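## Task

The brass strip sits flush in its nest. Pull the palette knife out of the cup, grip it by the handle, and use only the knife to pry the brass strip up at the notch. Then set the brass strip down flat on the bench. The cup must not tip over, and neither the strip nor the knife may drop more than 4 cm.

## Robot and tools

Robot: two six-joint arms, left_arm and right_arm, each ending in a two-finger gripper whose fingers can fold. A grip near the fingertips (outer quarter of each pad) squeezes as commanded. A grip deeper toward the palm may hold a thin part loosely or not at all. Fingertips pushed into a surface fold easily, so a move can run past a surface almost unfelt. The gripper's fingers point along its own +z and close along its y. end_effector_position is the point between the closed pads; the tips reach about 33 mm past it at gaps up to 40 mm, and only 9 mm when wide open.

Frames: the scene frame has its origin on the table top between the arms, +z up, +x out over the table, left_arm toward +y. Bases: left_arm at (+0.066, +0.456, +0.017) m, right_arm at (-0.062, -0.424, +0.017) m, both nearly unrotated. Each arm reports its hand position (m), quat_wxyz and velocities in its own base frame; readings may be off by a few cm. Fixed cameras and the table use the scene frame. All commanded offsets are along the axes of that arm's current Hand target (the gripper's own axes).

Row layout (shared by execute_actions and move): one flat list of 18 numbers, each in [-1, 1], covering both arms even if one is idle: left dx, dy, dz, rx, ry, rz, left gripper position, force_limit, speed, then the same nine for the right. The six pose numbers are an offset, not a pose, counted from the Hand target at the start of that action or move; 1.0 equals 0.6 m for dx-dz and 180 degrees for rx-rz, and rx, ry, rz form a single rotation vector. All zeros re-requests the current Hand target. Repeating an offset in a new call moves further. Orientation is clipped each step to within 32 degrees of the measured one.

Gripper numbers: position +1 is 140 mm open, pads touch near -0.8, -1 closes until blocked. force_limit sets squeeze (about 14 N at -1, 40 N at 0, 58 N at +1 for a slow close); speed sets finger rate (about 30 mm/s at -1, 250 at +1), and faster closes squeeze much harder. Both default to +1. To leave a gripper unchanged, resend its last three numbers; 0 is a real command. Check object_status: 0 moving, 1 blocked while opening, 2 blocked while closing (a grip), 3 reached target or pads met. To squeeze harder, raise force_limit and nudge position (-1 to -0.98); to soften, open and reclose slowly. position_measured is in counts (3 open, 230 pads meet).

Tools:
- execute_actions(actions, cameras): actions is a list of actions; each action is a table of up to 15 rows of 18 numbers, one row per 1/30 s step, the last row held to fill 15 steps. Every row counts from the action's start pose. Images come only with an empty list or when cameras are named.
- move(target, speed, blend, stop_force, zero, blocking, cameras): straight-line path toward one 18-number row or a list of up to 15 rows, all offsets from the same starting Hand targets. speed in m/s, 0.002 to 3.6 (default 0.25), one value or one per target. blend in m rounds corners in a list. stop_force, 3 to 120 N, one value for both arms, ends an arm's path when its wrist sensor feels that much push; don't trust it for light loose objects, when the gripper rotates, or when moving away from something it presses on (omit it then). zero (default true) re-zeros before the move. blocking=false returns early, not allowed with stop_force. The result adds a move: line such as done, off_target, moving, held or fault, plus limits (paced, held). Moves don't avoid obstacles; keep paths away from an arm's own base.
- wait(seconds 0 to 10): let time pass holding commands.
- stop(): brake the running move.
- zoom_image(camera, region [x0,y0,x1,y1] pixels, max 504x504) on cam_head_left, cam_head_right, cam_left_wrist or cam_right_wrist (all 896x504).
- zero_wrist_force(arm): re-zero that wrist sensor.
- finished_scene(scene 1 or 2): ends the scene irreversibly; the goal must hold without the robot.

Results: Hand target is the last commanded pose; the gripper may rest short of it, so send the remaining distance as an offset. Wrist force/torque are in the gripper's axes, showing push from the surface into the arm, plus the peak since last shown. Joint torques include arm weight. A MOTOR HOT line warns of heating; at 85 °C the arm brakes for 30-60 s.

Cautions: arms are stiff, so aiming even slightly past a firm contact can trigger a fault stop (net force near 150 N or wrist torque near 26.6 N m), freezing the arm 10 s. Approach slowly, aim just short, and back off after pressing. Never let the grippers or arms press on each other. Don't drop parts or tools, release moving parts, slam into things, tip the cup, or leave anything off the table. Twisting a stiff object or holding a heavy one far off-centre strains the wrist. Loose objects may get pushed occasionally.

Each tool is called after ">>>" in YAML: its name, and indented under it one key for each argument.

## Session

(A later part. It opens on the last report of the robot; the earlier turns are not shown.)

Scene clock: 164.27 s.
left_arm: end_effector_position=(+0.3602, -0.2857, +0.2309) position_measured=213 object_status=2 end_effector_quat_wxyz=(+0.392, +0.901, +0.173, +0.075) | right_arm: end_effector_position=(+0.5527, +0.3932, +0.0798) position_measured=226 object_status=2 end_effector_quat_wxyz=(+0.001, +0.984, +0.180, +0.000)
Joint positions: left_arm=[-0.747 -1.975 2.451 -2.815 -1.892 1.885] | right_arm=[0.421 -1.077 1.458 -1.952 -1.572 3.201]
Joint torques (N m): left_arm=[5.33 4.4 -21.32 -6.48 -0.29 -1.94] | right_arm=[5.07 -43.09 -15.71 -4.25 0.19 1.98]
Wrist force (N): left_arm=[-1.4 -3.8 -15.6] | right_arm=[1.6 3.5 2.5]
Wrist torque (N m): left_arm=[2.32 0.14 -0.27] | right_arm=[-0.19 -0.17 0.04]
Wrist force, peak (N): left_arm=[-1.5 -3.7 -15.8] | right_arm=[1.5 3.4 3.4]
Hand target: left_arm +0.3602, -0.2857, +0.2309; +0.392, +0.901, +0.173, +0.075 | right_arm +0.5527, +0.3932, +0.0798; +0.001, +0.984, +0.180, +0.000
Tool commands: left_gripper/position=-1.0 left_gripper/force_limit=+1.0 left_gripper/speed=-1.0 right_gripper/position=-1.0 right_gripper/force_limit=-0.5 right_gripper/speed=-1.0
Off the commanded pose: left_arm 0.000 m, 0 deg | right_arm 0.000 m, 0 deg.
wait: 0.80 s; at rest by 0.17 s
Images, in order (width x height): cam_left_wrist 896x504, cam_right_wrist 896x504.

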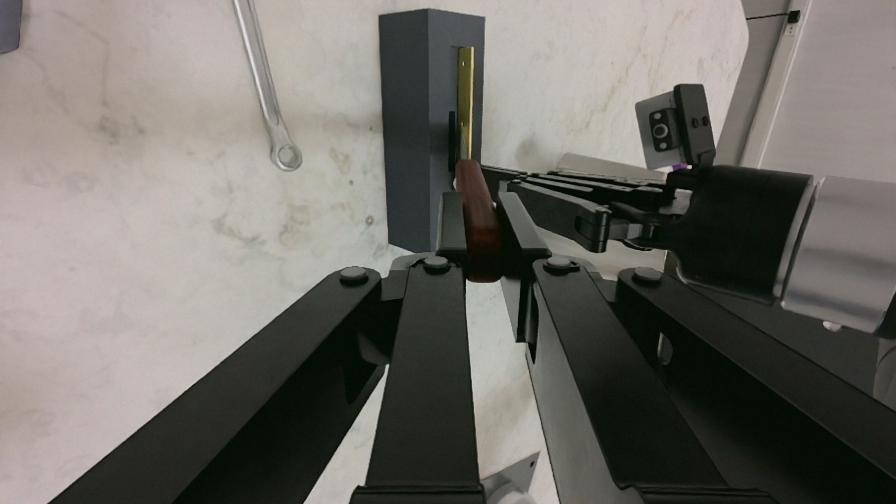

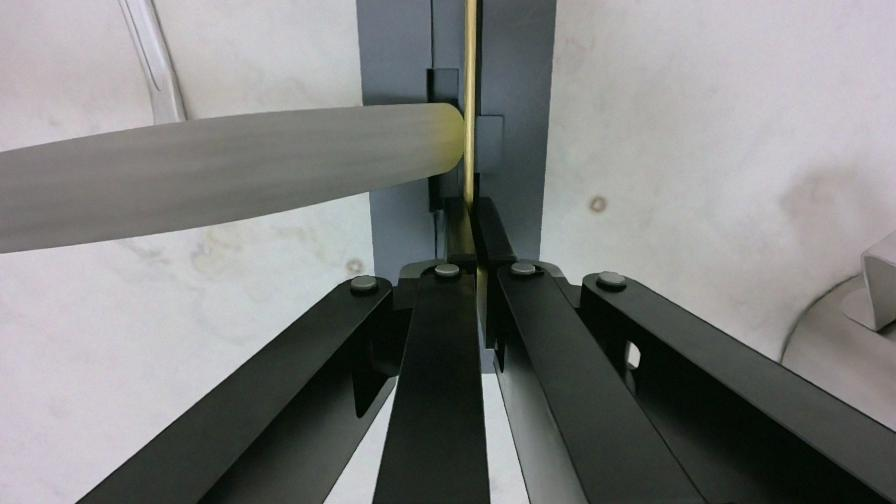

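>>> move:
  target:
    - [0,0,-0.0167,0,0,0,-1,1,-1,0,0,0,0,0,0,-1,-0.5,-1]
    - [0,0,-0.0667,0,0,0,-1,1,-1,0,0,0,0,0,0,-1,-0.5,-1]
  speed: [0.02,0.06]
  blend: 0.005
  cameras: ["cam_right_wrist"]

>>> move:
  target: [0,0,0,0,0,0,-1,1,-1,0,-0.0033,-0.0167,0,0,0,-1,-0.5,-1]
  speed: 0.02
  cameras: ["cam_right_wrist","cam_head_left","cam_left_wrist"]

Scene clock: 166.07 s.
left_arm: end_effector_position=(+0.3495, -0.2584, +0.2583) position_measured=213 object_status=2 end_effector_quat_wxyz=(+0.392, +0.901, +0.173, +0.075) | right_arm: end_effector_position=(+0.5527, +0.3932, +0.0798) position_measured=226 object_status=2 end_effector_quat_wxyz=(+0.001, +0.984, +0.180, +0.000)
Joint positions: left_arm=[-0.692 -2.082 2.423 -2.667 -1.93 1.927] | right_arm=[0.421 -1.077 1.458 -1.952 -1.572 3.201]
Joint torques (N m): left_arm=[-12.68 5.36 -17.36 -3.59 0.8 -2.13] | right_arm=[5.09 -43.17 -15.75 -1.42 1.18 1.6]
Wrist force (N): left_arm=[-0.6 2.2 0.1] | right_arm=[0.9 -0.4 1.8]
Wrist torque (N m): left_arm=[0.54 0.15 -0.32] | right_arm=[-0.01 -0.18 -0.04]
Wrist force, peak (N): left_arm=[-1.6 -3.8 -15.8] | right_arm=[1.8 3.2 3.5]
Hand target: left_arm +0.3494, -0.2584, +0.2582; +0.392, +0.901, +0.173, +0.075 | right_arm +0.5527, +0.3932, +0.0798; +0.001, +0.984, +0.180, +0.000
Off the commanded pose: left_arm 0.000 m, 0 deg | right_arm 0.000 m, 0 deg.
move: done
Images, in order (width x height): cam_right_wrist 896x504.

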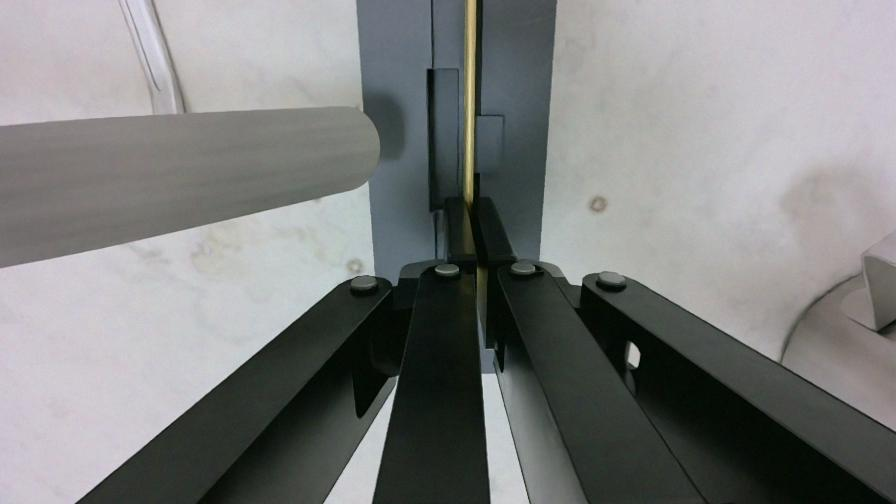

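Scene clock: 166.83 s.
left_arm: end_effector_position=(+0.3494, -0.2584, +0.2582) position_measured=213 object_status=2 end_effector_quat_wxyz=(+0.392, +0.901, +0.173, +0.075) | right_arm: end_effector_position=(+0.5519, +0.3951, +0.0900) position_measured=226 object_status=2 end_effector_quat_wxyz=(+0.001, +0.984, +0.180, +0.000)
Joint positions: left_arm=[-0.692 -2.082 2.423 -2.667 -1.93 1.927] | right_arm=[0.424 -1.085 1.442 -1.928 -1.572 3.204]
Joint torques (N m): left_arm=[-12.69 9.63 -17.5 -1.89 0.89 -2.03] | right_arm=[3.4 -48.79 -15.82 -5.87 1.66 1.31]
Wrist force (N): left_arm=[-0.8 2.0 0.2] | right_arm=[0.7 -0.5 2.0]
Wrist torque (N m): left_arm=[0.52 0.21 -0.31] | right_arm=[0.00 -0.13 -0.12]
Wrist force, peak (N): left_arm=[-0.8 2.3 0.3] | right_arm=[1.1 -0.5 2.2]
Hand target: left_arm +0.3494, -0.2584, +0.2582; +0.392, +0.901, +0.173, +0.075 | right_arm +0.5520, +0.3951, +0.0898; +0.001, +0.984, +0.180, +0.000
Off the commanded pose: left_arm 0.000 m, 0 deg | right_arm 0.000 m, 0 deg.
move: done
Images, in order (width x height): cam_head_left 896x504, cam_left_wrist 896x504, cam_right_wrist 896x504.

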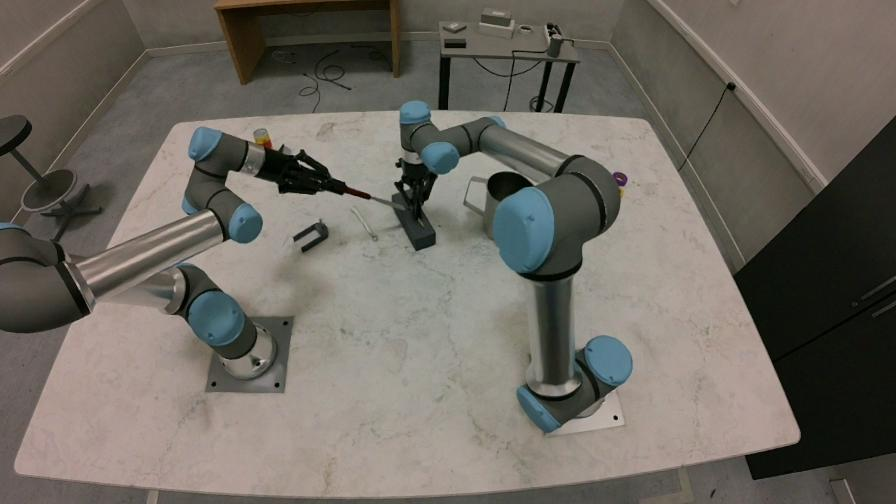

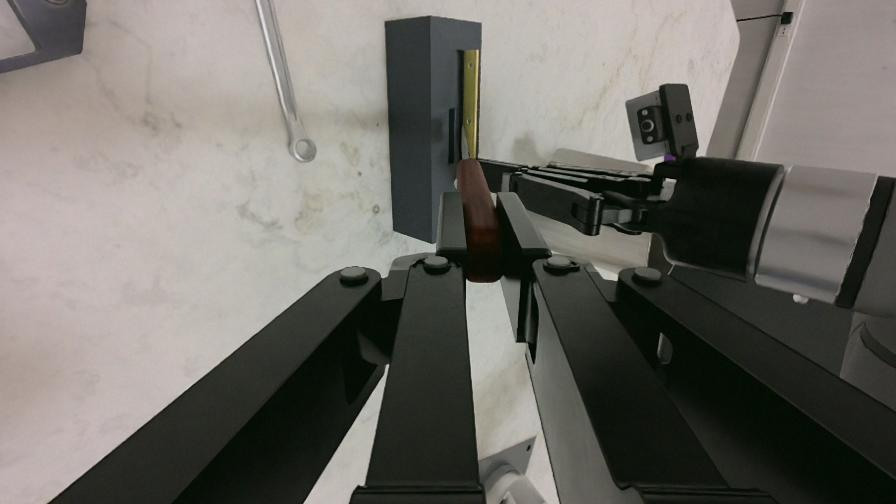

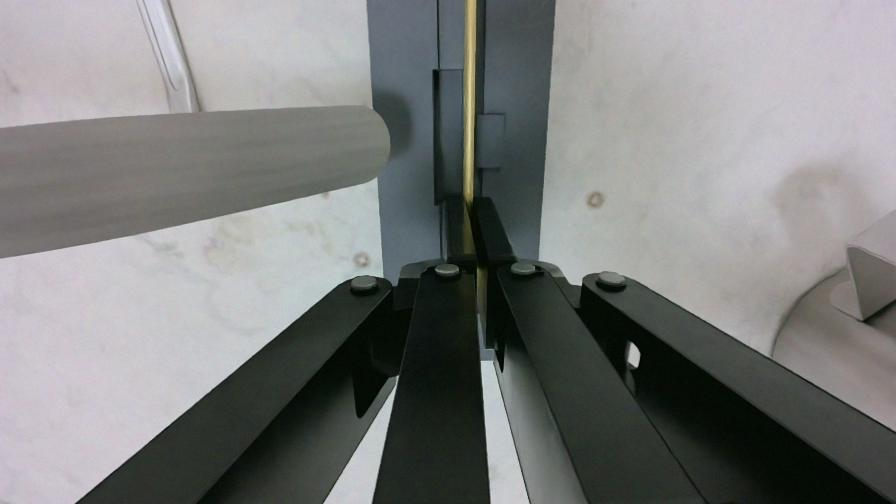

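>>> move:
  target:
    - [0,0,0,0,0,0,-1,1,-1,0,0,-0.1667,0,0,0,-1,-0.5,-1]
    - [0,0,0,0,0,0,-1,1,-1,-0.3758,0.0025,-0.05,0.1944,0,0,-1,-0.5,-1]
  speed: [0.12,0.2]
  blend: 0.03
  cameras: ["cam_right_wrist","cam_head_left","cam_head_right"]

Scene clock: 173.27 s.
left_arm: end_effector_position=(+0.3494, -0.2584, +0.2582) position_measured=213 object_status=2 end_effector_quat_wxyz=(+0.392, +0.901, +0.173, +0.075) | right_arm: end_effector_position=(+0.3417, +0.3139, +0.1198) position_measured=226 object_status=2 end_effector_quat_wxyz=(-0.295, +0.938, +0.172, -0.054)
Joint positions: left_arm=[-0.692 -2.082 2.423 -2.667 -1.93 1.927] | right_arm=[0.035 -1.644 2.148 -1.855 -0.998 2.749]
Joint torques (N m): left_arm=[-12.08 9.79 -18.11 -1.88 0.9 -1.32] | right_arm=[-5.94 -19.84 -13.12 -5.01 3.17 -1.74]
Wrist force (N): left_arm=[-0.9 2.2 0.2] | right_arm=[2.0 -1.1 1.9]
Wrist torque (N m): left_arm=[0.56 0.23 -0.30] | right_arm=[-0.35 -0.39 -0.11]
Wrist force, peak (N): left_arm=[-0.9 2.4 0.2] | right_arm=[1.0 -0.4 4.6]
Hand target: left_arm +0.3494, -0.2584, +0.2582; +0.392, +0.901, +0.173, +0.075 | right_arm +0.3416, +0.3139, +0.1198; -0.295, +0.938, +0.172, -0.054
Off the commanded pose: left_arm 0.000 m, 0 deg | right_arm 0.000 m, 0 deg.
move: done
Images, in order (width x height): cam_head_left 896x504, cam_head_right 896x504, cam_right_wrist 896x504.

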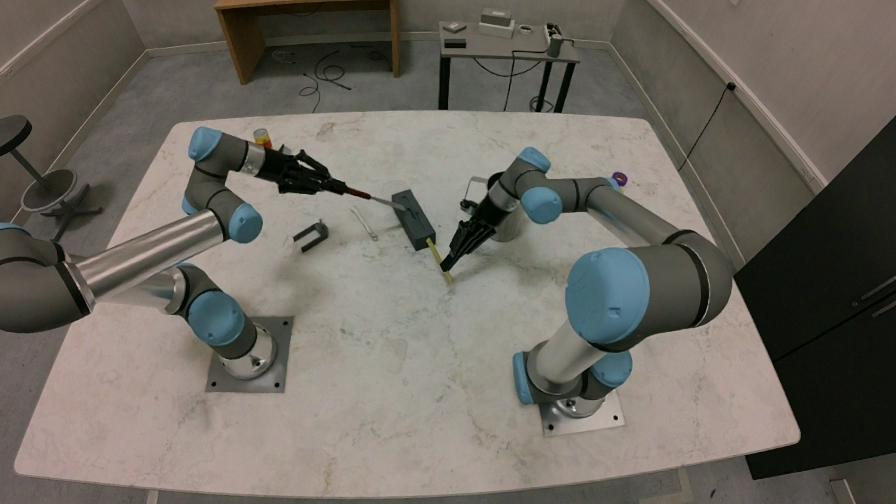

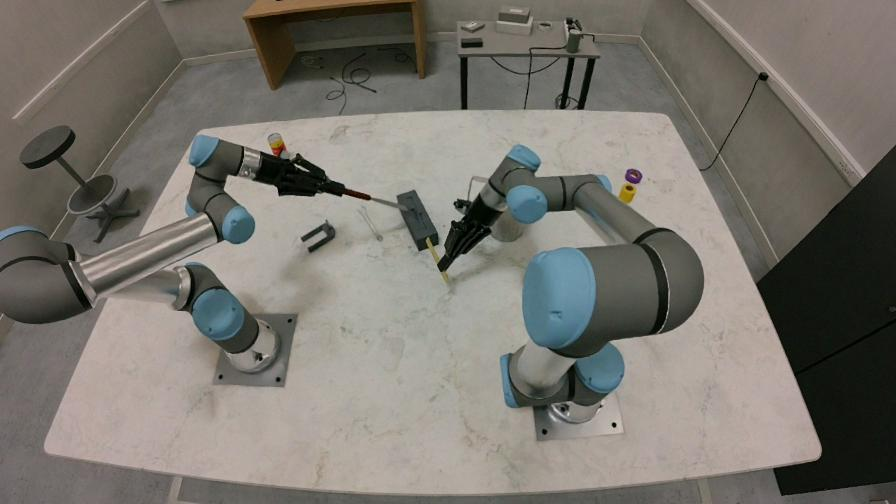

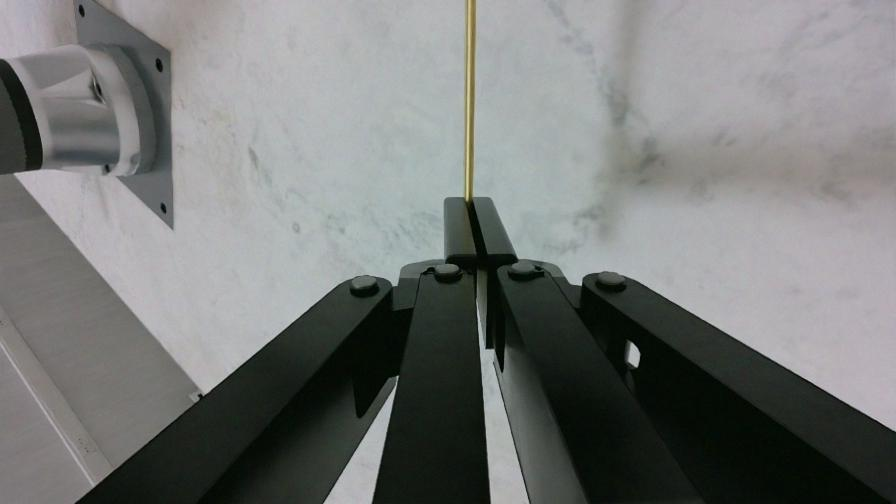

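>>> move:
  target: [0,0,0,0,0,0,-1,1,-1,-0.0667,0.0784,0.1120,0,0,0,-1,-0.5,-1]
  speed: 0.12

>>> move:
  target: [0,0,0,0,0,0,-1,1,-1,0,0.0287,0.0410,0,0,0,-1,-0.5,-1]
  speed: 0.01
  stop_force: 3
  cameras: ["cam_right_wrist","cam_head_left"]

Scene clock: 174.97 s.
left_arm: end_effector_position=(+0.3494, -0.2584, +0.2582) position_measured=213 object_status=2 end_effector_quat_wxyz=(+0.392, +0.901, +0.173, +0.075) | right_arm: end_effector_position=(+0.3043, +0.2995, +0.0377) position_measured=226 object_status=2 end_effector_quat_wxyz=(-0.295, +0.938, +0.172, -0.054)
Joint positions: left_arm=[-0.692 -2.082 2.423 -2.667 -1.93 1.927] | right_arm=[-0.001 -1.603 2.363 -2.089 -1.006 2.708]
Joint torques (N m): left_arm=[-12.76 9.95 -17.8 -1.86 0.85 -0.98] | right_arm=[8.88 -32.78 -13.06 -2.66 3.08 1.85]
Wrist force (N): left_arm=[-0.9 2.1 0.2] | right_arm=[1.8 -1.1 1.8]
Wrist torque (N m): left_arm=[0.54 0.22 -0.31] | right_arm=[-0.36 -0.35 -0.03]
Wrist force, peak (N): left_arm=[-0.9 2.4 0.2] | right_arm=[3.0 -1.9 0.5]
Hand target: left_arm +0.3494, -0.2584, +0.2582; +0.392, +0.901, +0.173, +0.075 | right_arm +0.3043, +0.2996, +0.0377; -0.295, +0.938, +0.172, -0.054
Off the commanded pose: left_arm 0.000 m, 0 deg | right_arm 0.000 m, 0 deg.
move: done

Scene clock: 178.33 s.
left_arm: end_effector_position=(+0.3494, -0.2584, +0.2582) position_measured=213 object_status=2 end_effector_quat_wxyz=(+0.392, +0.901, +0.173, +0.075) | right_arm: end_effector_position=(+0.3043, +0.2995, +0.0148) position_measured=226 object_status=2 end_effector_quat_wxyz=(-0.295, +0.938, +0.172, -0.054)
Joint positions: left_arm=[-0.692 -2.082 2.423 -2.667 -1.93 1.927] | right_arm=[-0.001 -1.547 2.392 -2.174 -1.006 2.708]
Joint torques (N m): left_arm=[-12.01 9.56 -17.83 -2.03 0.85 -0.61] | right_arm=[-1.66 -33.86 -26.22 -1.39 0.76 -1.62]
Wrist force (N): left_arm=[-0.9 2.0 0.3] | right_arm=[1.6 -1.0 1.8]
Wrist torque (N m): left_arm=[0.52 0.22 -0.30] | right_arm=[-0.34 -0.29 -0.03]
Wrist force, peak (N): left_arm=[-0.9 2.4 0.4] | right_arm=[0.4 -9.8 -12.7]
Hand target: left_arm +0.3494, -0.2584, +0.2582; +0.392, +0.901, +0.173, +0.075 | right_arm +0.3043, +0.2995, +0.0148; -0.295, +0.938, +0.172, -0.054 (not the last commanded pose)
Off the commanded pose: left_arm 0.000 m, 0 deg | right_arm 0.007 m, 0 deg.
move: contact (right_arm)
Images, in order (width x height): cam_head_left 896x504, cam_right_wrist 896x504.

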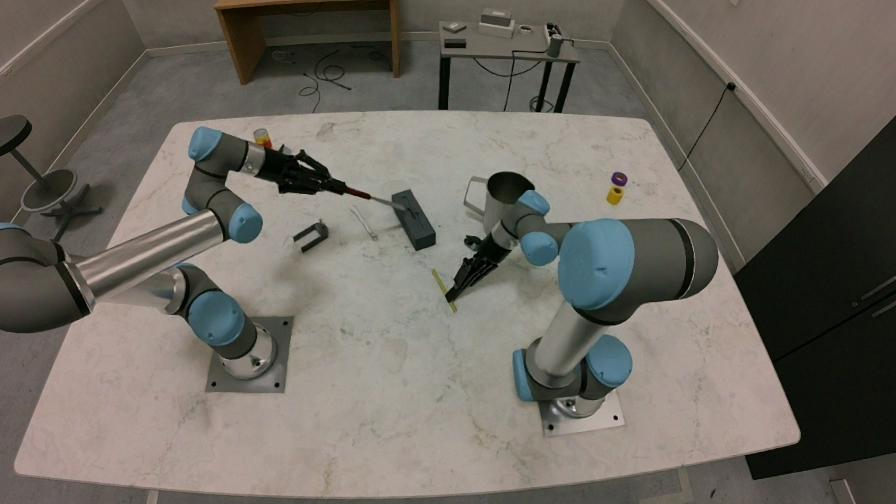

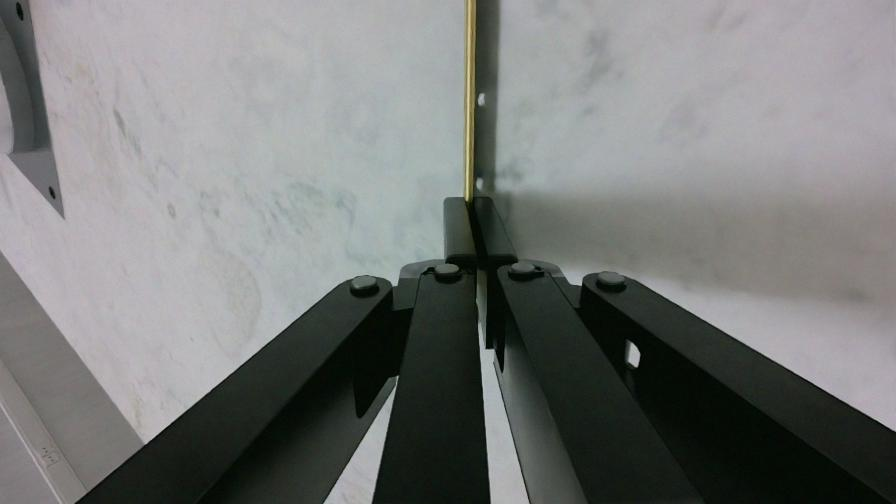

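>>> move:
  target: [0,0,0,0,0,0,-1,1,-1,0,-0.0038,-0.0055,0,0,0,-1,-0.5,-1]
  speed: 0.02

>>> execute_actions:
  actions:
    - [[0,0,0,0,0,0,-1,1,-1,0,0,0,0,0,0,-0.626,-0.5,-1]]
  cameras: ["cam_right_wrist"]

>>> zoom_image:
  camera: "cam_right_wrist"
  region: [380, 0, 580, 270]

Scene clock: 179.53 s.
left_arm: end_effector_position=(+0.3494, -0.2584, +0.2582) position_measured=213 object_status=2 end_effector_quat_wxyz=(+0.392, +0.901, +0.173, +0.075) | right_arm: end_effector_position=(+0.3043, +0.2995, +0.0189) position_measured=226 object_status=2 end_effector_quat_wxyz=(-0.295, +0.938, +0.172, -0.054)
Joint positions: left_arm=[-0.692 -2.082 2.423 -2.667 -1.93 1.927] | right_arm=[-0.001 -1.557 2.387 -2.158 -1.006 2.708]
Joint torques (N m): left_arm=[-12.26 9.72 -17.52 -2.05 0.84 -0.31] | right_arm=[-4.82 -17.34 -20.93 -2.91 1.84 -2.06]
Wrist force (N): left_arm=[-0.9 2.1 0.1] | right_arm=[1.7 -1.0 1.7]
Wrist torque (N m): left_arm=[0.53 0.23 -0.31] | right_arm=[-0.33 -0.32 -0.03]
Wrist force, peak (N): left_arm=[-1.2 2.3 0.5] | right_arm=[1.8 -1.1 1.9]
Hand target: left_arm +0.3494, -0.2584, +0.2582; +0.392, +0.901, +0.173, +0.075 | right_arm +0.3043, +0.2995, +0.0188; -0.295, +0.938, +0.172, -0.054
Off the commanded pose: left_arm 0.000 m, 0 deg | right_arm 0.000 m, 0 deg.
move: done

Scene clock: 180.23 s.
left_arm: end_effector_position=(+0.3494, -0.2584, +0.2582) position_measured=213 object_status=2 end_effector_quat_wxyz=(+0.392, +0.901, +0.173, +0.075) | right_arm: end_effector_position=(+0.3043, +0.2995, +0.0188) position_measured=208 object_status=0 end_effector_quat_wxyz=(-0.295, +0.938, +0.172, -0.054)
Joint positions: left_arm=[-0.692 -2.082 2.423 -2.667 -1.93 1.927] | right_arm=[-0.001 -1.557 2.387 -2.159 -1.006 2.708]
Joint torques (N m): left_arm=[-12.68 9.89 -17.91 -1.87 0.79 -0.18] | right_arm=[-5.09 -8 -8.54 -5.57 2.02 -1.89]
Wrist force (N): left_arm=[-0.5 2.2 0.2] | right_arm=[1.5 -1.1 1.0]
Wrist torque (N m): left_arm=[0.56 0.15 -0.30] | right_arm=[-0.28 -0.28 -0.03]
Wrist force, peak (N): left_arm=[-0.9 2.4 0.3] | right_arm=[1.8 -1.4 1.3]
Hand target: left_arm +0.3494, -0.2584, +0.2582; +0.392, +0.901, +0.173, +0.075 | right_arm +0.3043, +0.2995, +0.0188; -0.295, +0.938, +0.172, -0.054
Off the commanded pose: left_arm 0.000 m, 0 deg | right_arm 0.000 m, 0 deg.
Images, in order (width x height): cam_right_wrist 896x504.

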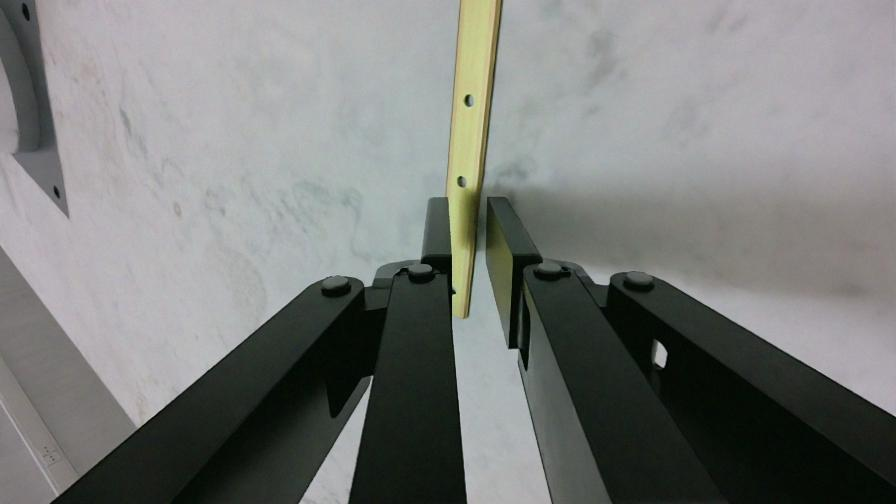

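Scaled by 1.867.

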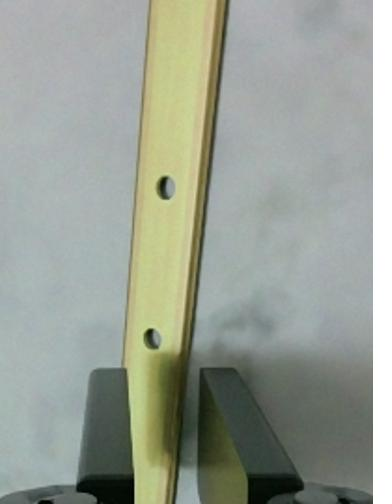

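>>> move:
  target: [0,0,0,0,0,0,-1,1,-1,0,0,-0.0333,0,0,0,-0.626,-0.5,-1]
  speed: 0.03
  cameras: ["cam_right_wrist","cam_head_left"]

>>> zoom_image:
  camera: "cam_right_wrist"
  region: [380, 0, 580, 350]

>>> zoom_image:
  camera: "cam_head_left"
  region: [390, 220, 510, 340]

Scene clock: 181.90 s.
left_arm: end_effector_position=(+0.3494, -0.2584, +0.2582) position_measured=213 object_status=2 end_effector_quat_wxyz=(+0.392, +0.901, +0.173, +0.075) | right_arm: end_effector_position=(+0.3085, +0.2888, +0.0353) position_measured=208 object_status=3 end_effector_quat_wxyz=(-0.295, +0.938, +0.172, -0.054)
Joint positions: left_arm=[-0.692 -2.082 2.423 -2.667 -1.93 1.927] | right_arm=[-0.03 -1.599 2.363 -2.075 -1.014 2.675]
Joint torques (N m): left_arm=[-12.53 9.8 -18.21 -1.97 0.88 -0.07] | right_arm=[8.56 -6.6 -9.02 -5.29 2.21 1.89]
Wrist force (N): left_arm=[-0.9 2.2 0.3] | right_arm=[1.7 -1.3 1.4]
Wrist torque (N m): left_arm=[0.55 0.22 -0.31] | right_arm=[-0.33 -0.30 -0.01]
Wrist force, peak (N): left_arm=[-0.8 2.4 0.3] | right_arm=[1.6 -1.5 1.9]
Hand target: left_arm +0.3494, -0.2584, +0.2582; +0.392, +0.901, +0.173, +0.075 | right_arm +0.3083, +0.2888, +0.0352; -0.295, +0.938, +0.172, -0.054
Off the commanded pose: left_arm 0.000 m, 0 deg | right_arm 0.000 m, 0 deg.
move: done
Images, in order (width x height): cam_head_left 896x504, cam_right_wrist 896x504.

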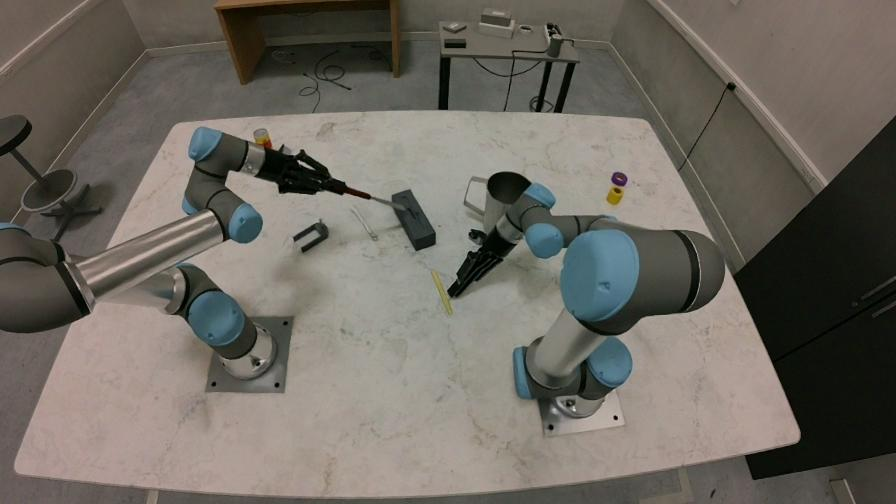

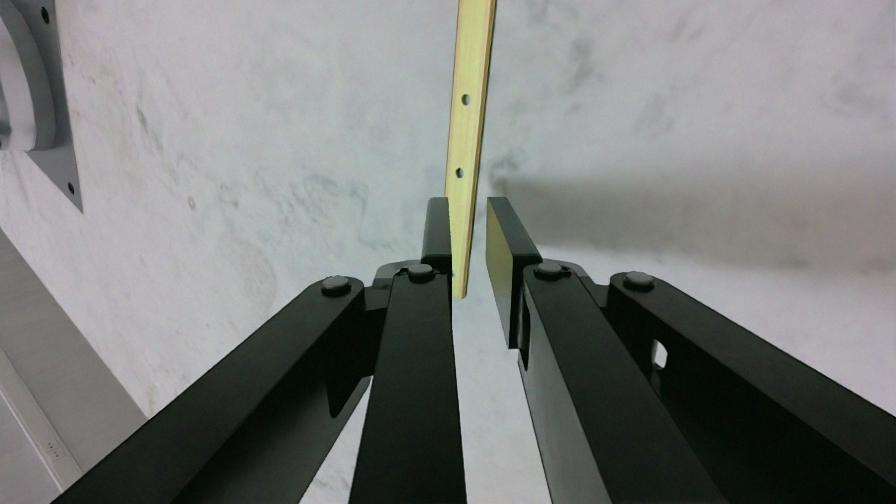

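Scaled by 1.440.

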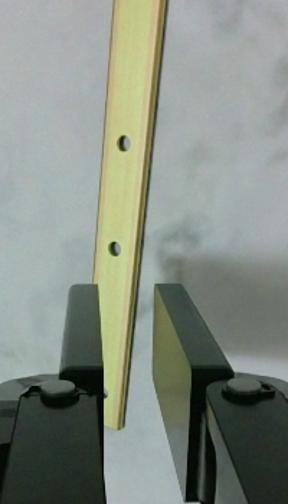

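Scaled by 4.200.

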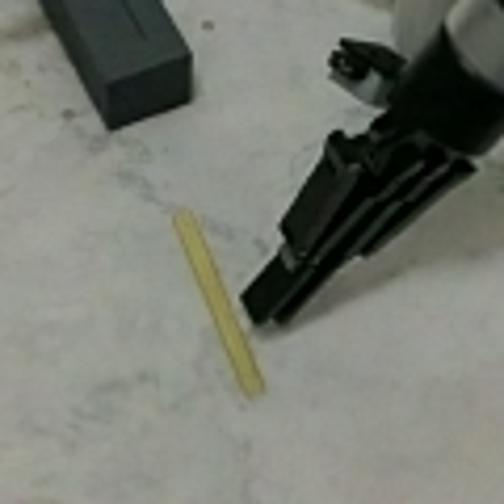

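>>> move:
  target:
    - [0,0,0,0,0,0,-1,1,-1,0,0,-0.0833,0,0,0,-0.626,-0.5,-1]
    - [-0.0262,0.1243,0.2195,-0.2394,0,0,-1,1,-1,0.0402,-0.3133,-0.4405,-0.1519,0.1520,0.4834,-0.626,-0.5,-1]
  speed: [0.12,0.25]
  blend: 0.02
  cameras: ["cam_right_wrist","cam_head_left","cam_head_right","cam_left_wrist"]

Scene clock: 189.33 s.
left_arm: end_effector_position=(+0.3892, -0.4011, +0.2230) position_measured=213 object_status=2 end_effector_quat_wxyz=(+0.695, +0.694, +0.133, +0.133) | right_arm: end_effector_position=(+0.3298, +0.3002, +0.3594) position_measured=208 object_status=3 end_effector_quat_wxyz=(+0.000, +0.823, -0.569, +0.000)
Joint positions: left_arm=[-0.855 -0.974 2.479 -4.648 -1.908 1.569] | right_arm=[0.435 -1.704 1.481 -1.347 -1.571 4.786]
Joint torques (N m): left_arm=[10.91 -28.97 -4.83 -4.02 -1.33 2.24] | right_arm=[-4.79 -30.22 -34.05 -2.58 0.77 2.33]
Wrist force (N): left_arm=[-0.7 3.1 0.9] | right_arm=[0.8 -0.6 1.0]
Wrist torque (N m): left_arm=[0.51 0.22 -0.39] | right_arm=[-0.03 -0.16 -0.06]
Wrist force, peak (N): left_arm=[-0.3 3.5 1.0] | right_arm=[1.9 -1.7 2.9]
Hand target: left_arm +0.3892, -0.4010, +0.2230; +0.695, +0.694, +0.133, +0.133 | right_arm +0.3298, +0.3001, +0.3595; +0.000, +0.823, -0.569, +0.000
Off the commanded pose: left_arm 0.000 m, 0 deg | right_arm 0.000 m, 0 deg.
move: done

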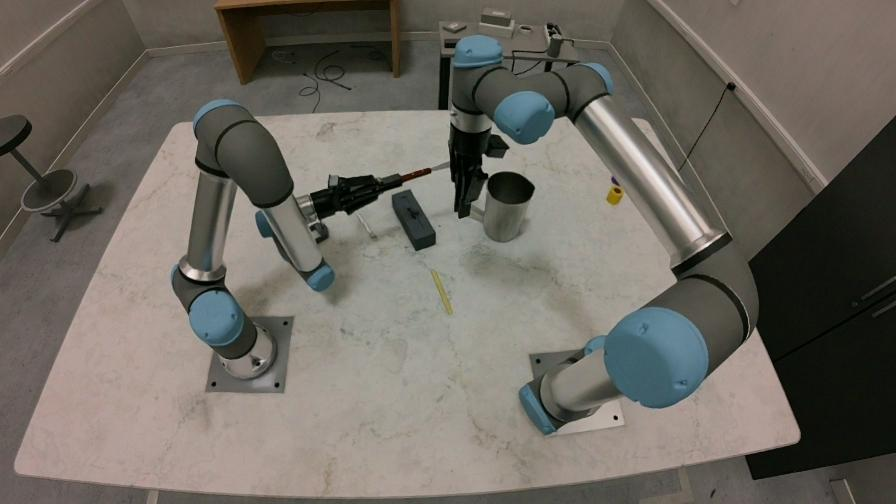

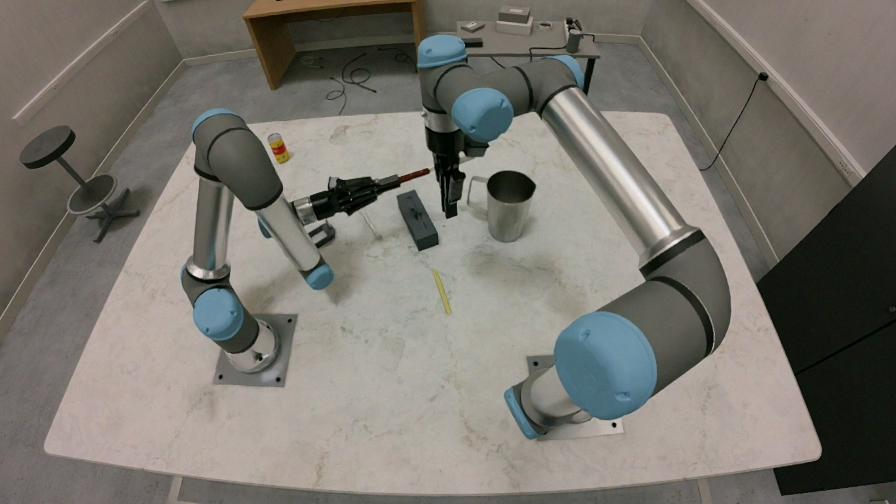

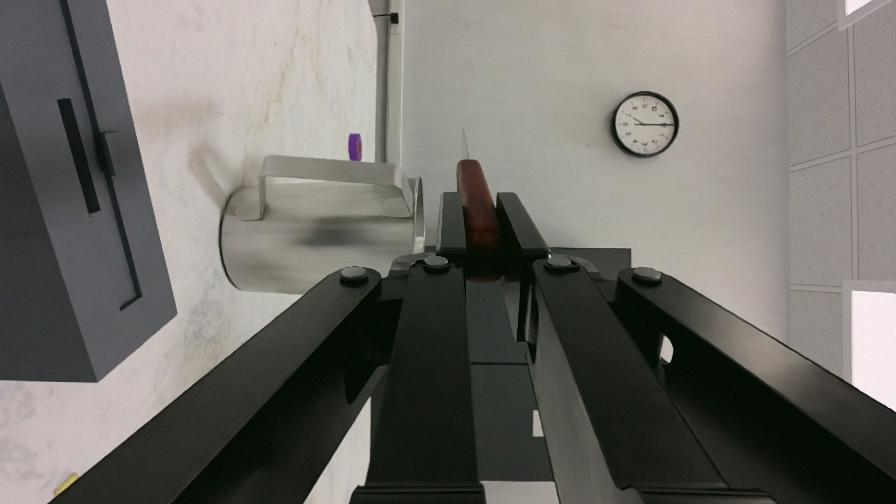

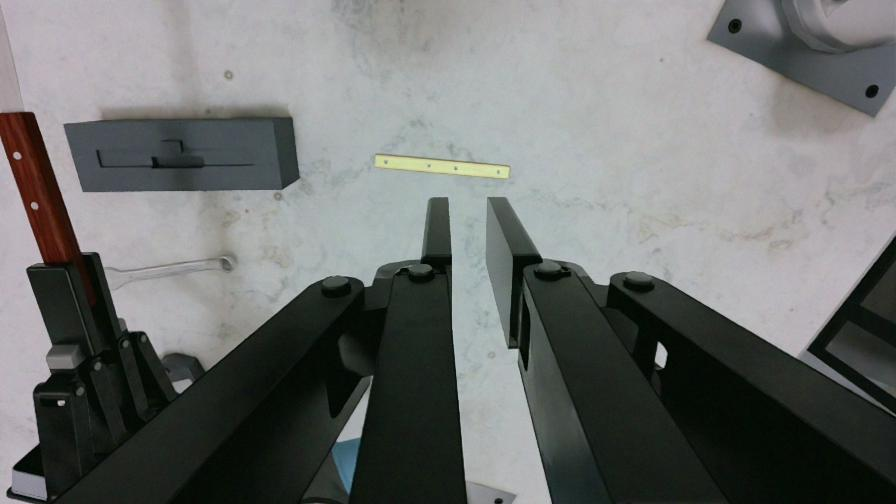

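>>> move:
  target: [0,0,0,0,0,0,-1,1,-1,0.0092,-0.4212,0.0475,0,0,0,-0.078,1,0]
  speed: 0.2
  cameras: ["cam_right_wrist","cam_head_left"]

>>> zoom_image:
  camera: "cam_right_wrist"
  region: [340, 20, 600, 360]

Scene clock: 191.53 s.
left_arm: end_effector_position=(+0.3892, -0.4010, +0.2230) position_measured=213 object_status=2 end_effector_quat_wxyz=(+0.695, +0.694, +0.133, +0.133) | right_arm: end_effector_position=(+0.5681, +0.3842, +0.3310) position_measured=138 object_status=3 end_effector_quat_wxyz=(+0.000, +0.823, -0.569, +0.000)
Joint positions: left_arm=[-0.855 -0.974 2.479 -4.648 -1.908 1.569] | right_arm=[0.399 -1.096 0.834 -1.309 -1.571 4.75]
Joint torques (N m): left_arm=[11.57 -18.1 -9.45 -3.04 -1.49 2.06] | right_arm=[8.84 -39.68 -33.66 -5.91 -1.35 2.07]
Wrist force (N): left_arm=[-0.4 3.2 1.0] | right_arm=[1.0 -0.3 1.4]
Wrist torque (N m): left_arm=[0.51 0.14 -0.39] | right_arm=[0.07 -0.19 -0.02]
Wrist force, peak (N): left_arm=[-0.6 3.4 1.2] | right_arm=[1.1 -2.9 1.6]
Hand target: left_arm +0.3892, -0.4010, +0.2230; +0.695, +0.694, +0.133, +0.133 | right_arm +0.5682, +0.3842, +0.3310; +0.000, +0.823, -0.569, +0.000
Off the commanded pose: left_arm 0.000 m, 0 deg | right_arm 0.000 m, 0 deg.
move: done
Images, in order (width x height): cam_head_left 896x504, cam_right_wrist 896x504.

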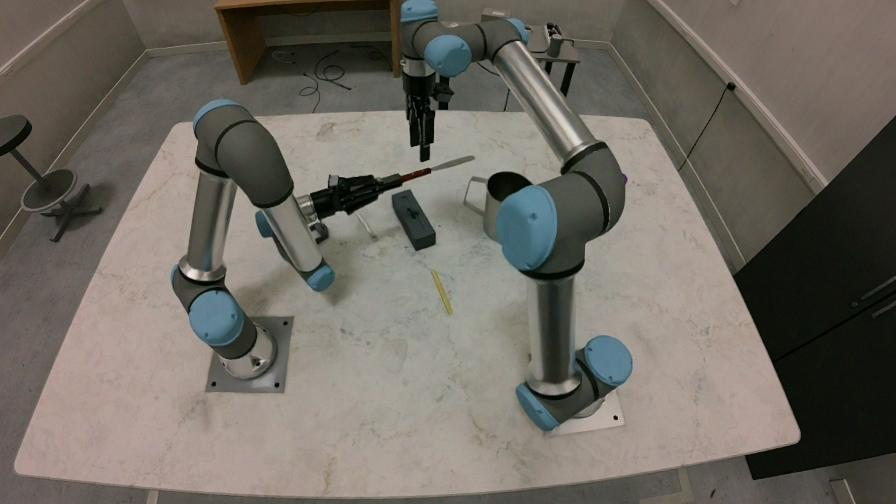

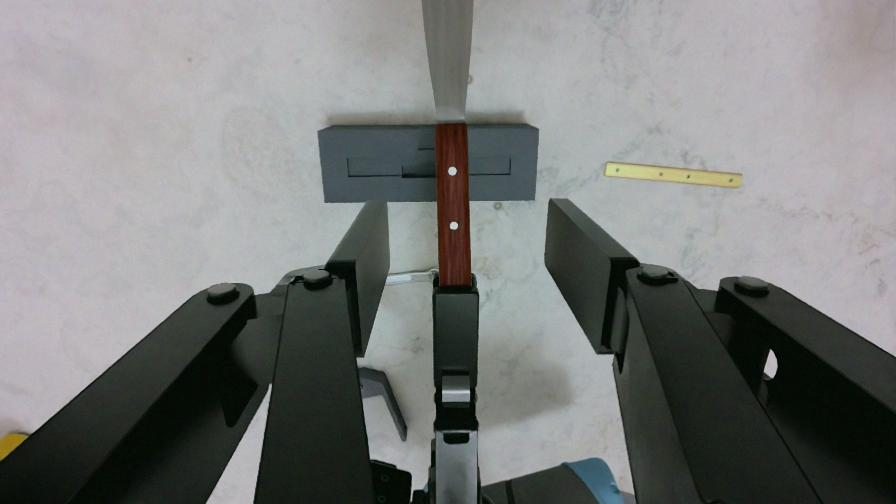

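Scaled by 1.482.

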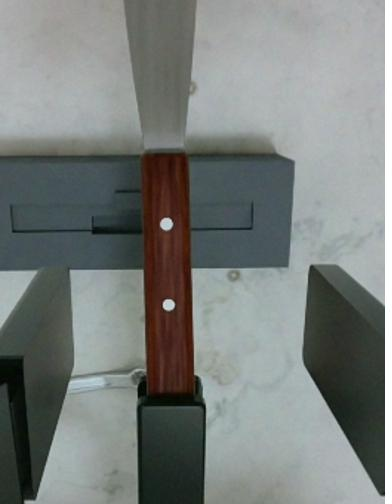

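>>> move:
  target:
    - [0,0,0,0,0,0,-1,1,-1,0,-0.0082,0,0,0,0,-0.078,1,0]
    - [0,0,0,0,0,0,-1,1,-1,0,-0.0082,0.1333,0,0,0,-0.078,1,0]
  speed: 0.1
  blend: 0.004
  cameras: ["cam_right_wrist","cam_left_wrist"]

>>> zoom_image:
  camera: "cam_right_wrist"
  region: [340, 60, 600, 360]

>>> zoom_image:
  camera: "cam_left_wrist"
  region: [350, 80, 600, 300]

Scene clock: 193.53 s.
left_arm: end_effector_position=(+0.3892, -0.4010, +0.2230) position_measured=213 object_status=2 end_effector_quat_wxyz=(+0.695, +0.694, +0.133, +0.133) | right_arm: end_effector_position=(+0.5728, +0.3860, +0.2511) position_measured=138 object_status=3 end_effector_quat_wxyz=(+0.000, +0.823, -0.569, +0.000)
Joint positions: left_arm=[-0.855 -0.974 2.479 -4.648 -1.908 1.569] | right_arm=[0.399 -1.117 1.072 -1.526 -1.571 4.75]
Joint torques (N m): left_arm=[11.51 -18.81 -9.44 -1.51 -1.35 2.03] | right_arm=[-6.03 -53.99 -19.19 -2.45 1.5 -1.83]
Wrist force (N): left_arm=[-0.6 3.5 1.2] | right_arm=[0.9 -0.1 0.9]
Wrist torque (N m): left_arm=[0.57 0.19 -0.39] | right_arm=[0.09 -0.17 -0.01]
Wrist force, peak (N): left_arm=[-0.6 3.5 1.2] | right_arm=[0.8 -0.4 2.7]
Hand target: left_arm +0.3892, -0.4010, +0.2230; +0.695, +0.694, +0.133, +0.133 | right_arm +0.5728, +0.3860, +0.2510; +0.000, +0.823, -0.569, +0.000
Off the commanded pose: left_arm 0.000 m, 0 deg | right_arm 0.000 m, 0 deg.
move: done; blend cut to 0.0025 m at target 1
Images, in order (width x height): cam_left_wrist 896x504, cam_right_wrist 896x504.

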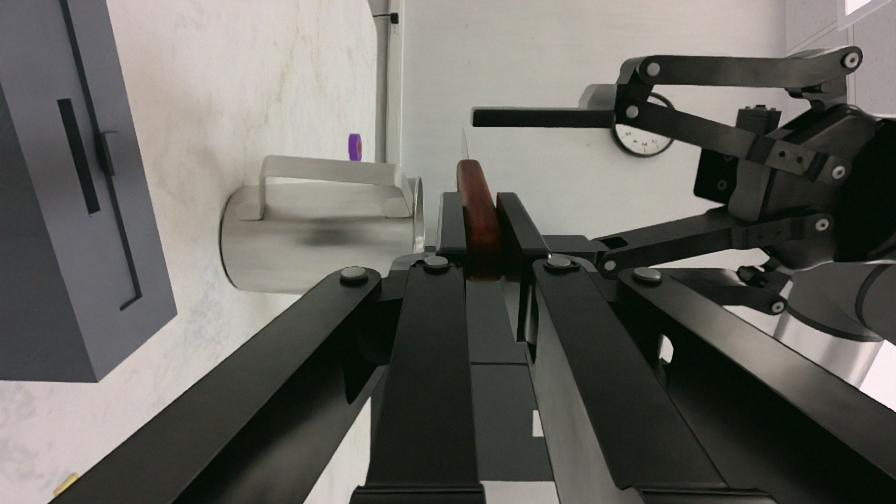

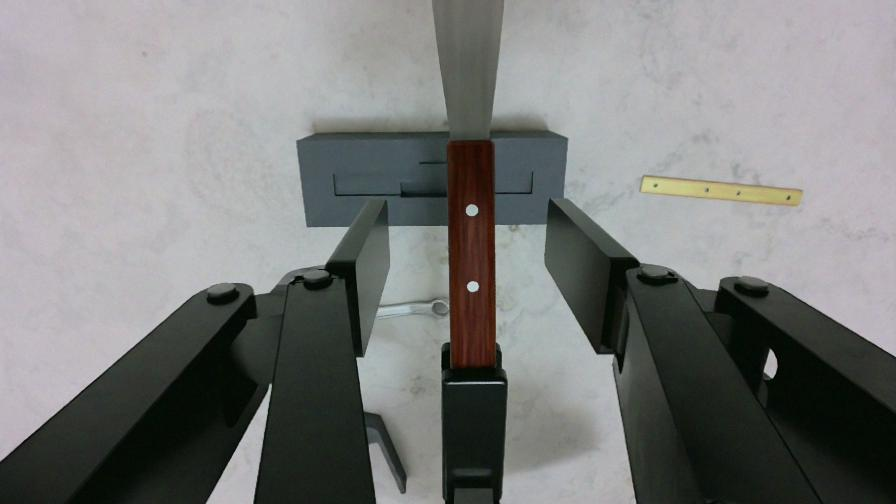

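Scaled by 1.680.

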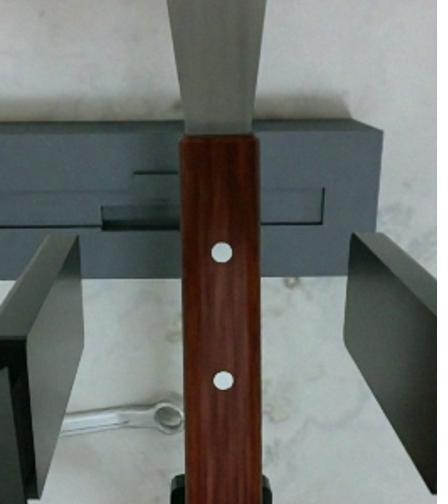

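Scaled by 2.016.

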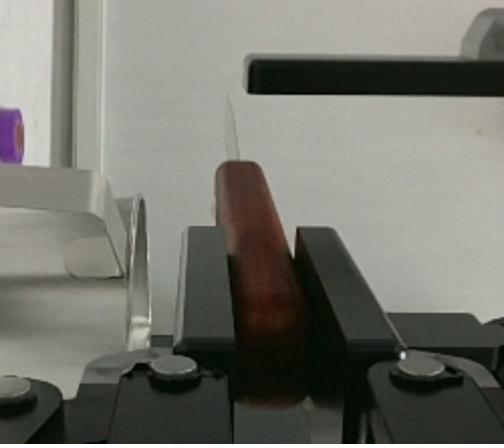

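>>> move:
  target: [0,0,0,0,0,0,-1,1,-1,0,0.0023,0.0033,0,0,0,-0.078,1,0]
  speed: 0.03

>>> execute_actions:
  actions:
    - [[0,0,0,0,0,0,-1,1,-1,0,0,0,0,0,0,-1,0.5,-1]]

>>> wait:
  seconds: 1.5
  cameras: ["cam_right_wrist","cam_left_wrist"]

Scene clock: 195.03 s.
left_arm: end_effector_position=(+0.3892, -0.4010, +0.2230) position_measured=213 object_status=2 end_effector_quat_wxyz=(+0.695, +0.694, +0.133, +0.133) | right_arm: end_effector_position=(+0.5715, +0.3854, +0.2489) position_measured=138 object_status=3 end_effector_quat_wxyz=(+0.000, +0.823, -0.569, +0.000)
Joint positions: left_arm=[-0.855 -0.974 2.479 -4.648 -1.908 1.569] | right_arm=[0.399 -1.121 1.083 -1.533 -1.571 4.75]
Joint torques (N m): left_arm=[11.77 -18.5 -10.35 -1.35 -1.32 2.09] | right_arm=[5.12 -56.48 -29.84 -4.49 1.52 1.57]
Wrist force (N): left_arm=[-0.5 3.4 1.2] | right_arm=[1.0 -0.2 1.0]
Wrist torque (N m): left_arm=[0.54 0.17 -0.40] | right_arm=[0.08 -0.17 -0.01]
Wrist force, peak (N): left_arm=[-0.6 3.5 0.9] | right_arm=[1.0 -0.3 1.1]
Hand target: left_arm +0.3892, -0.4010, +0.2230; +0.695, +0.694, +0.133, +0.133 | right_arm +0.5715, +0.3855, +0.2490; +0.000, +0.823, -0.569, +0.000
Off the commanded pose: left_arm 0.000 m, 0 deg | right_arm 0.000 m, 0 deg.
move: done

Scene clock: 197.00 s.
left_arm: end_effector_position=(+0.3892, -0.4010, +0.2230) position_measured=213 object_status=2 end_effector_quat_wxyz=(+0.695, +0.694, +0.133, +0.133) | right_arm: end_effector_position=(+0.5715, +0.3855, +0.2490) position_measured=207 object_status=0 end_effector_quat_wxyz=(+0.000, +0.823, -0.569, +0.000)
Joint positions: left_arm=[-0.855 -0.974 2.479 -4.648 -1.908 1.569] | right_arm=[0.399 -1.121 1.083 -1.533 -1.571 4.75]
Joint torques (N m): left_arm=[10.28 -21.33 -9.3 -1.98 -0.01 2.15] | right_arm=[5.17 -42.62 -32.02 -1.12 1.39 1.79]
Wrist force (N): left_arm=[2.7 0.2 -0.2] | right_arm=[2.2 2.6 -2.3]
Wrist torque (N m): left_arm=[0.77 -0.51 -0.40] | right_arm=[0.03 -0.15 -0.82]
Wrist force, peak (N): left_arm=[-0.4 3.5 0.9] | right_arm=[2.5 2.5 -2.4]
Hand target: left_arm +0.3892, -0.4010, +0.2230; +0.695, +0.694, +0.133, +0.133 | right_arm +0.5715, +0.3855, +0.2490; +0.000, +0.823, -0.569, +0.000
Off the commanded pose: left_arm 0.000 m, 0 deg | right_arm 0.000 m, 0 deg.

Scene clock: 198.50 s.
left_arm: end_effector_position=(+0.3892, -0.4010, +0.2230) position_measured=213 object_status=2 end_effector_quat_wxyz=(+0.695, +0.694, +0.133, +0.133) | right_arm: end_effector_position=(+0.5715, +0.3855, +0.2490) position_measured=207 object_status=2 end_effector_quat_wxyz=(+0.000, +0.823, -0.569, +0.000)
Joint positions: left_arm=[-0.855 -0.974 2.479 -4.648 -1.908 1.569] | right_arm=[0.399 -1.121 1.083 -1.533 -1.571 4.75]
Joint torques (N m): left_arm=[6.52 -27.57 -8.54 -3.83 1.12 2.08] | right_arm=[5.04 -42.84 -29.87 -3.56 1.4 1.66]
Wrist force (N): left_arm=[2.8 0.4 -0.1] | right_arm=[2.4 2.6 -2.7]
Wrist torque (N m): left_arm=[0.79 -0.53 -0.40] | right_arm=[0.01 -0.18 -0.81]
Wrist force, peak (N): left_arm=[3.1 -0.3 -0.5] | right_arm=[2.5 2.7 -2.5]
Hand target: left_arm +0.3892, -0.4010, +0.2230; +0.695, +0.694, +0.133, +0.133 | right_arm +0.5715, +0.3855, +0.2490; +0.000, +0.823, -0.569, +0.000
Tool commands: left_gripper/position=-1.0 left_gripper/force_limit=+1.0 left_gripper/speed=-1.0 right_gripper/position=-1.0 right_gripper/force_limit=+0.5 right_gripper/speed=-1.0
Off the commanded pose: left_arm 0.000 m, 0 deg | right_arm 0.000 m, 0 deg.
wait: 1.50 s; at rest by 0.17 s
Images, in order (width x height): cam_left_wrist 896x504, cam_right_wrist 896x504.

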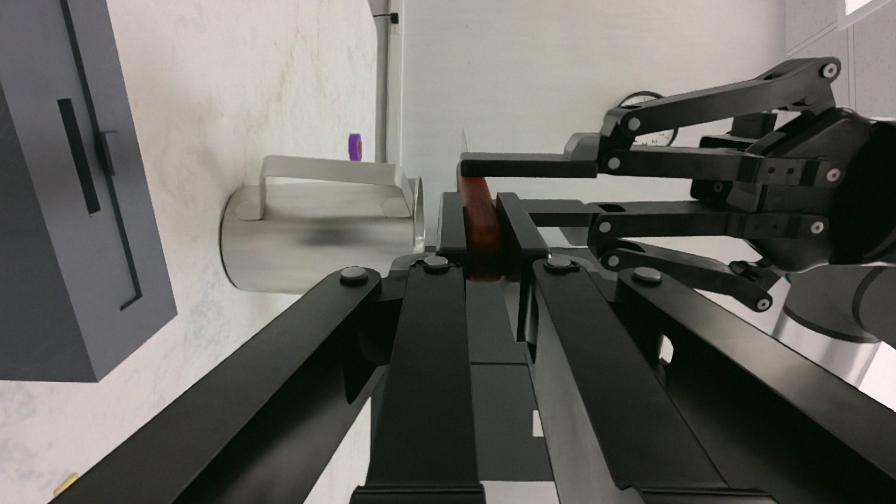

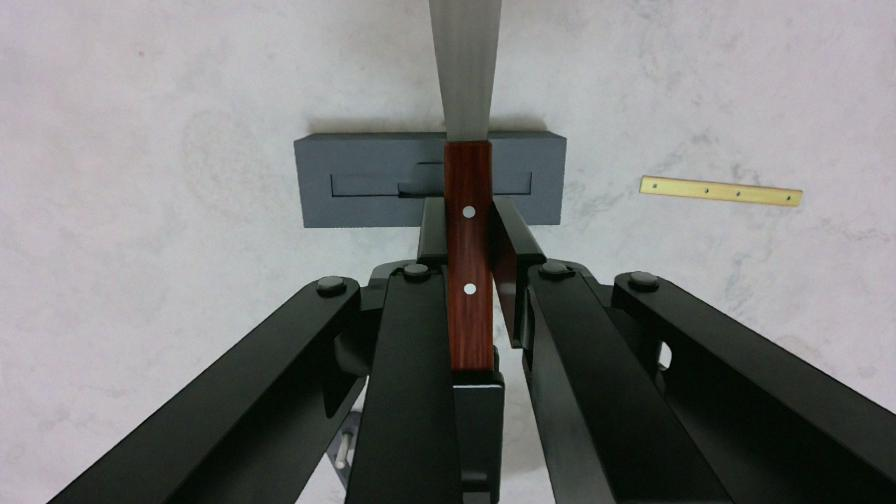

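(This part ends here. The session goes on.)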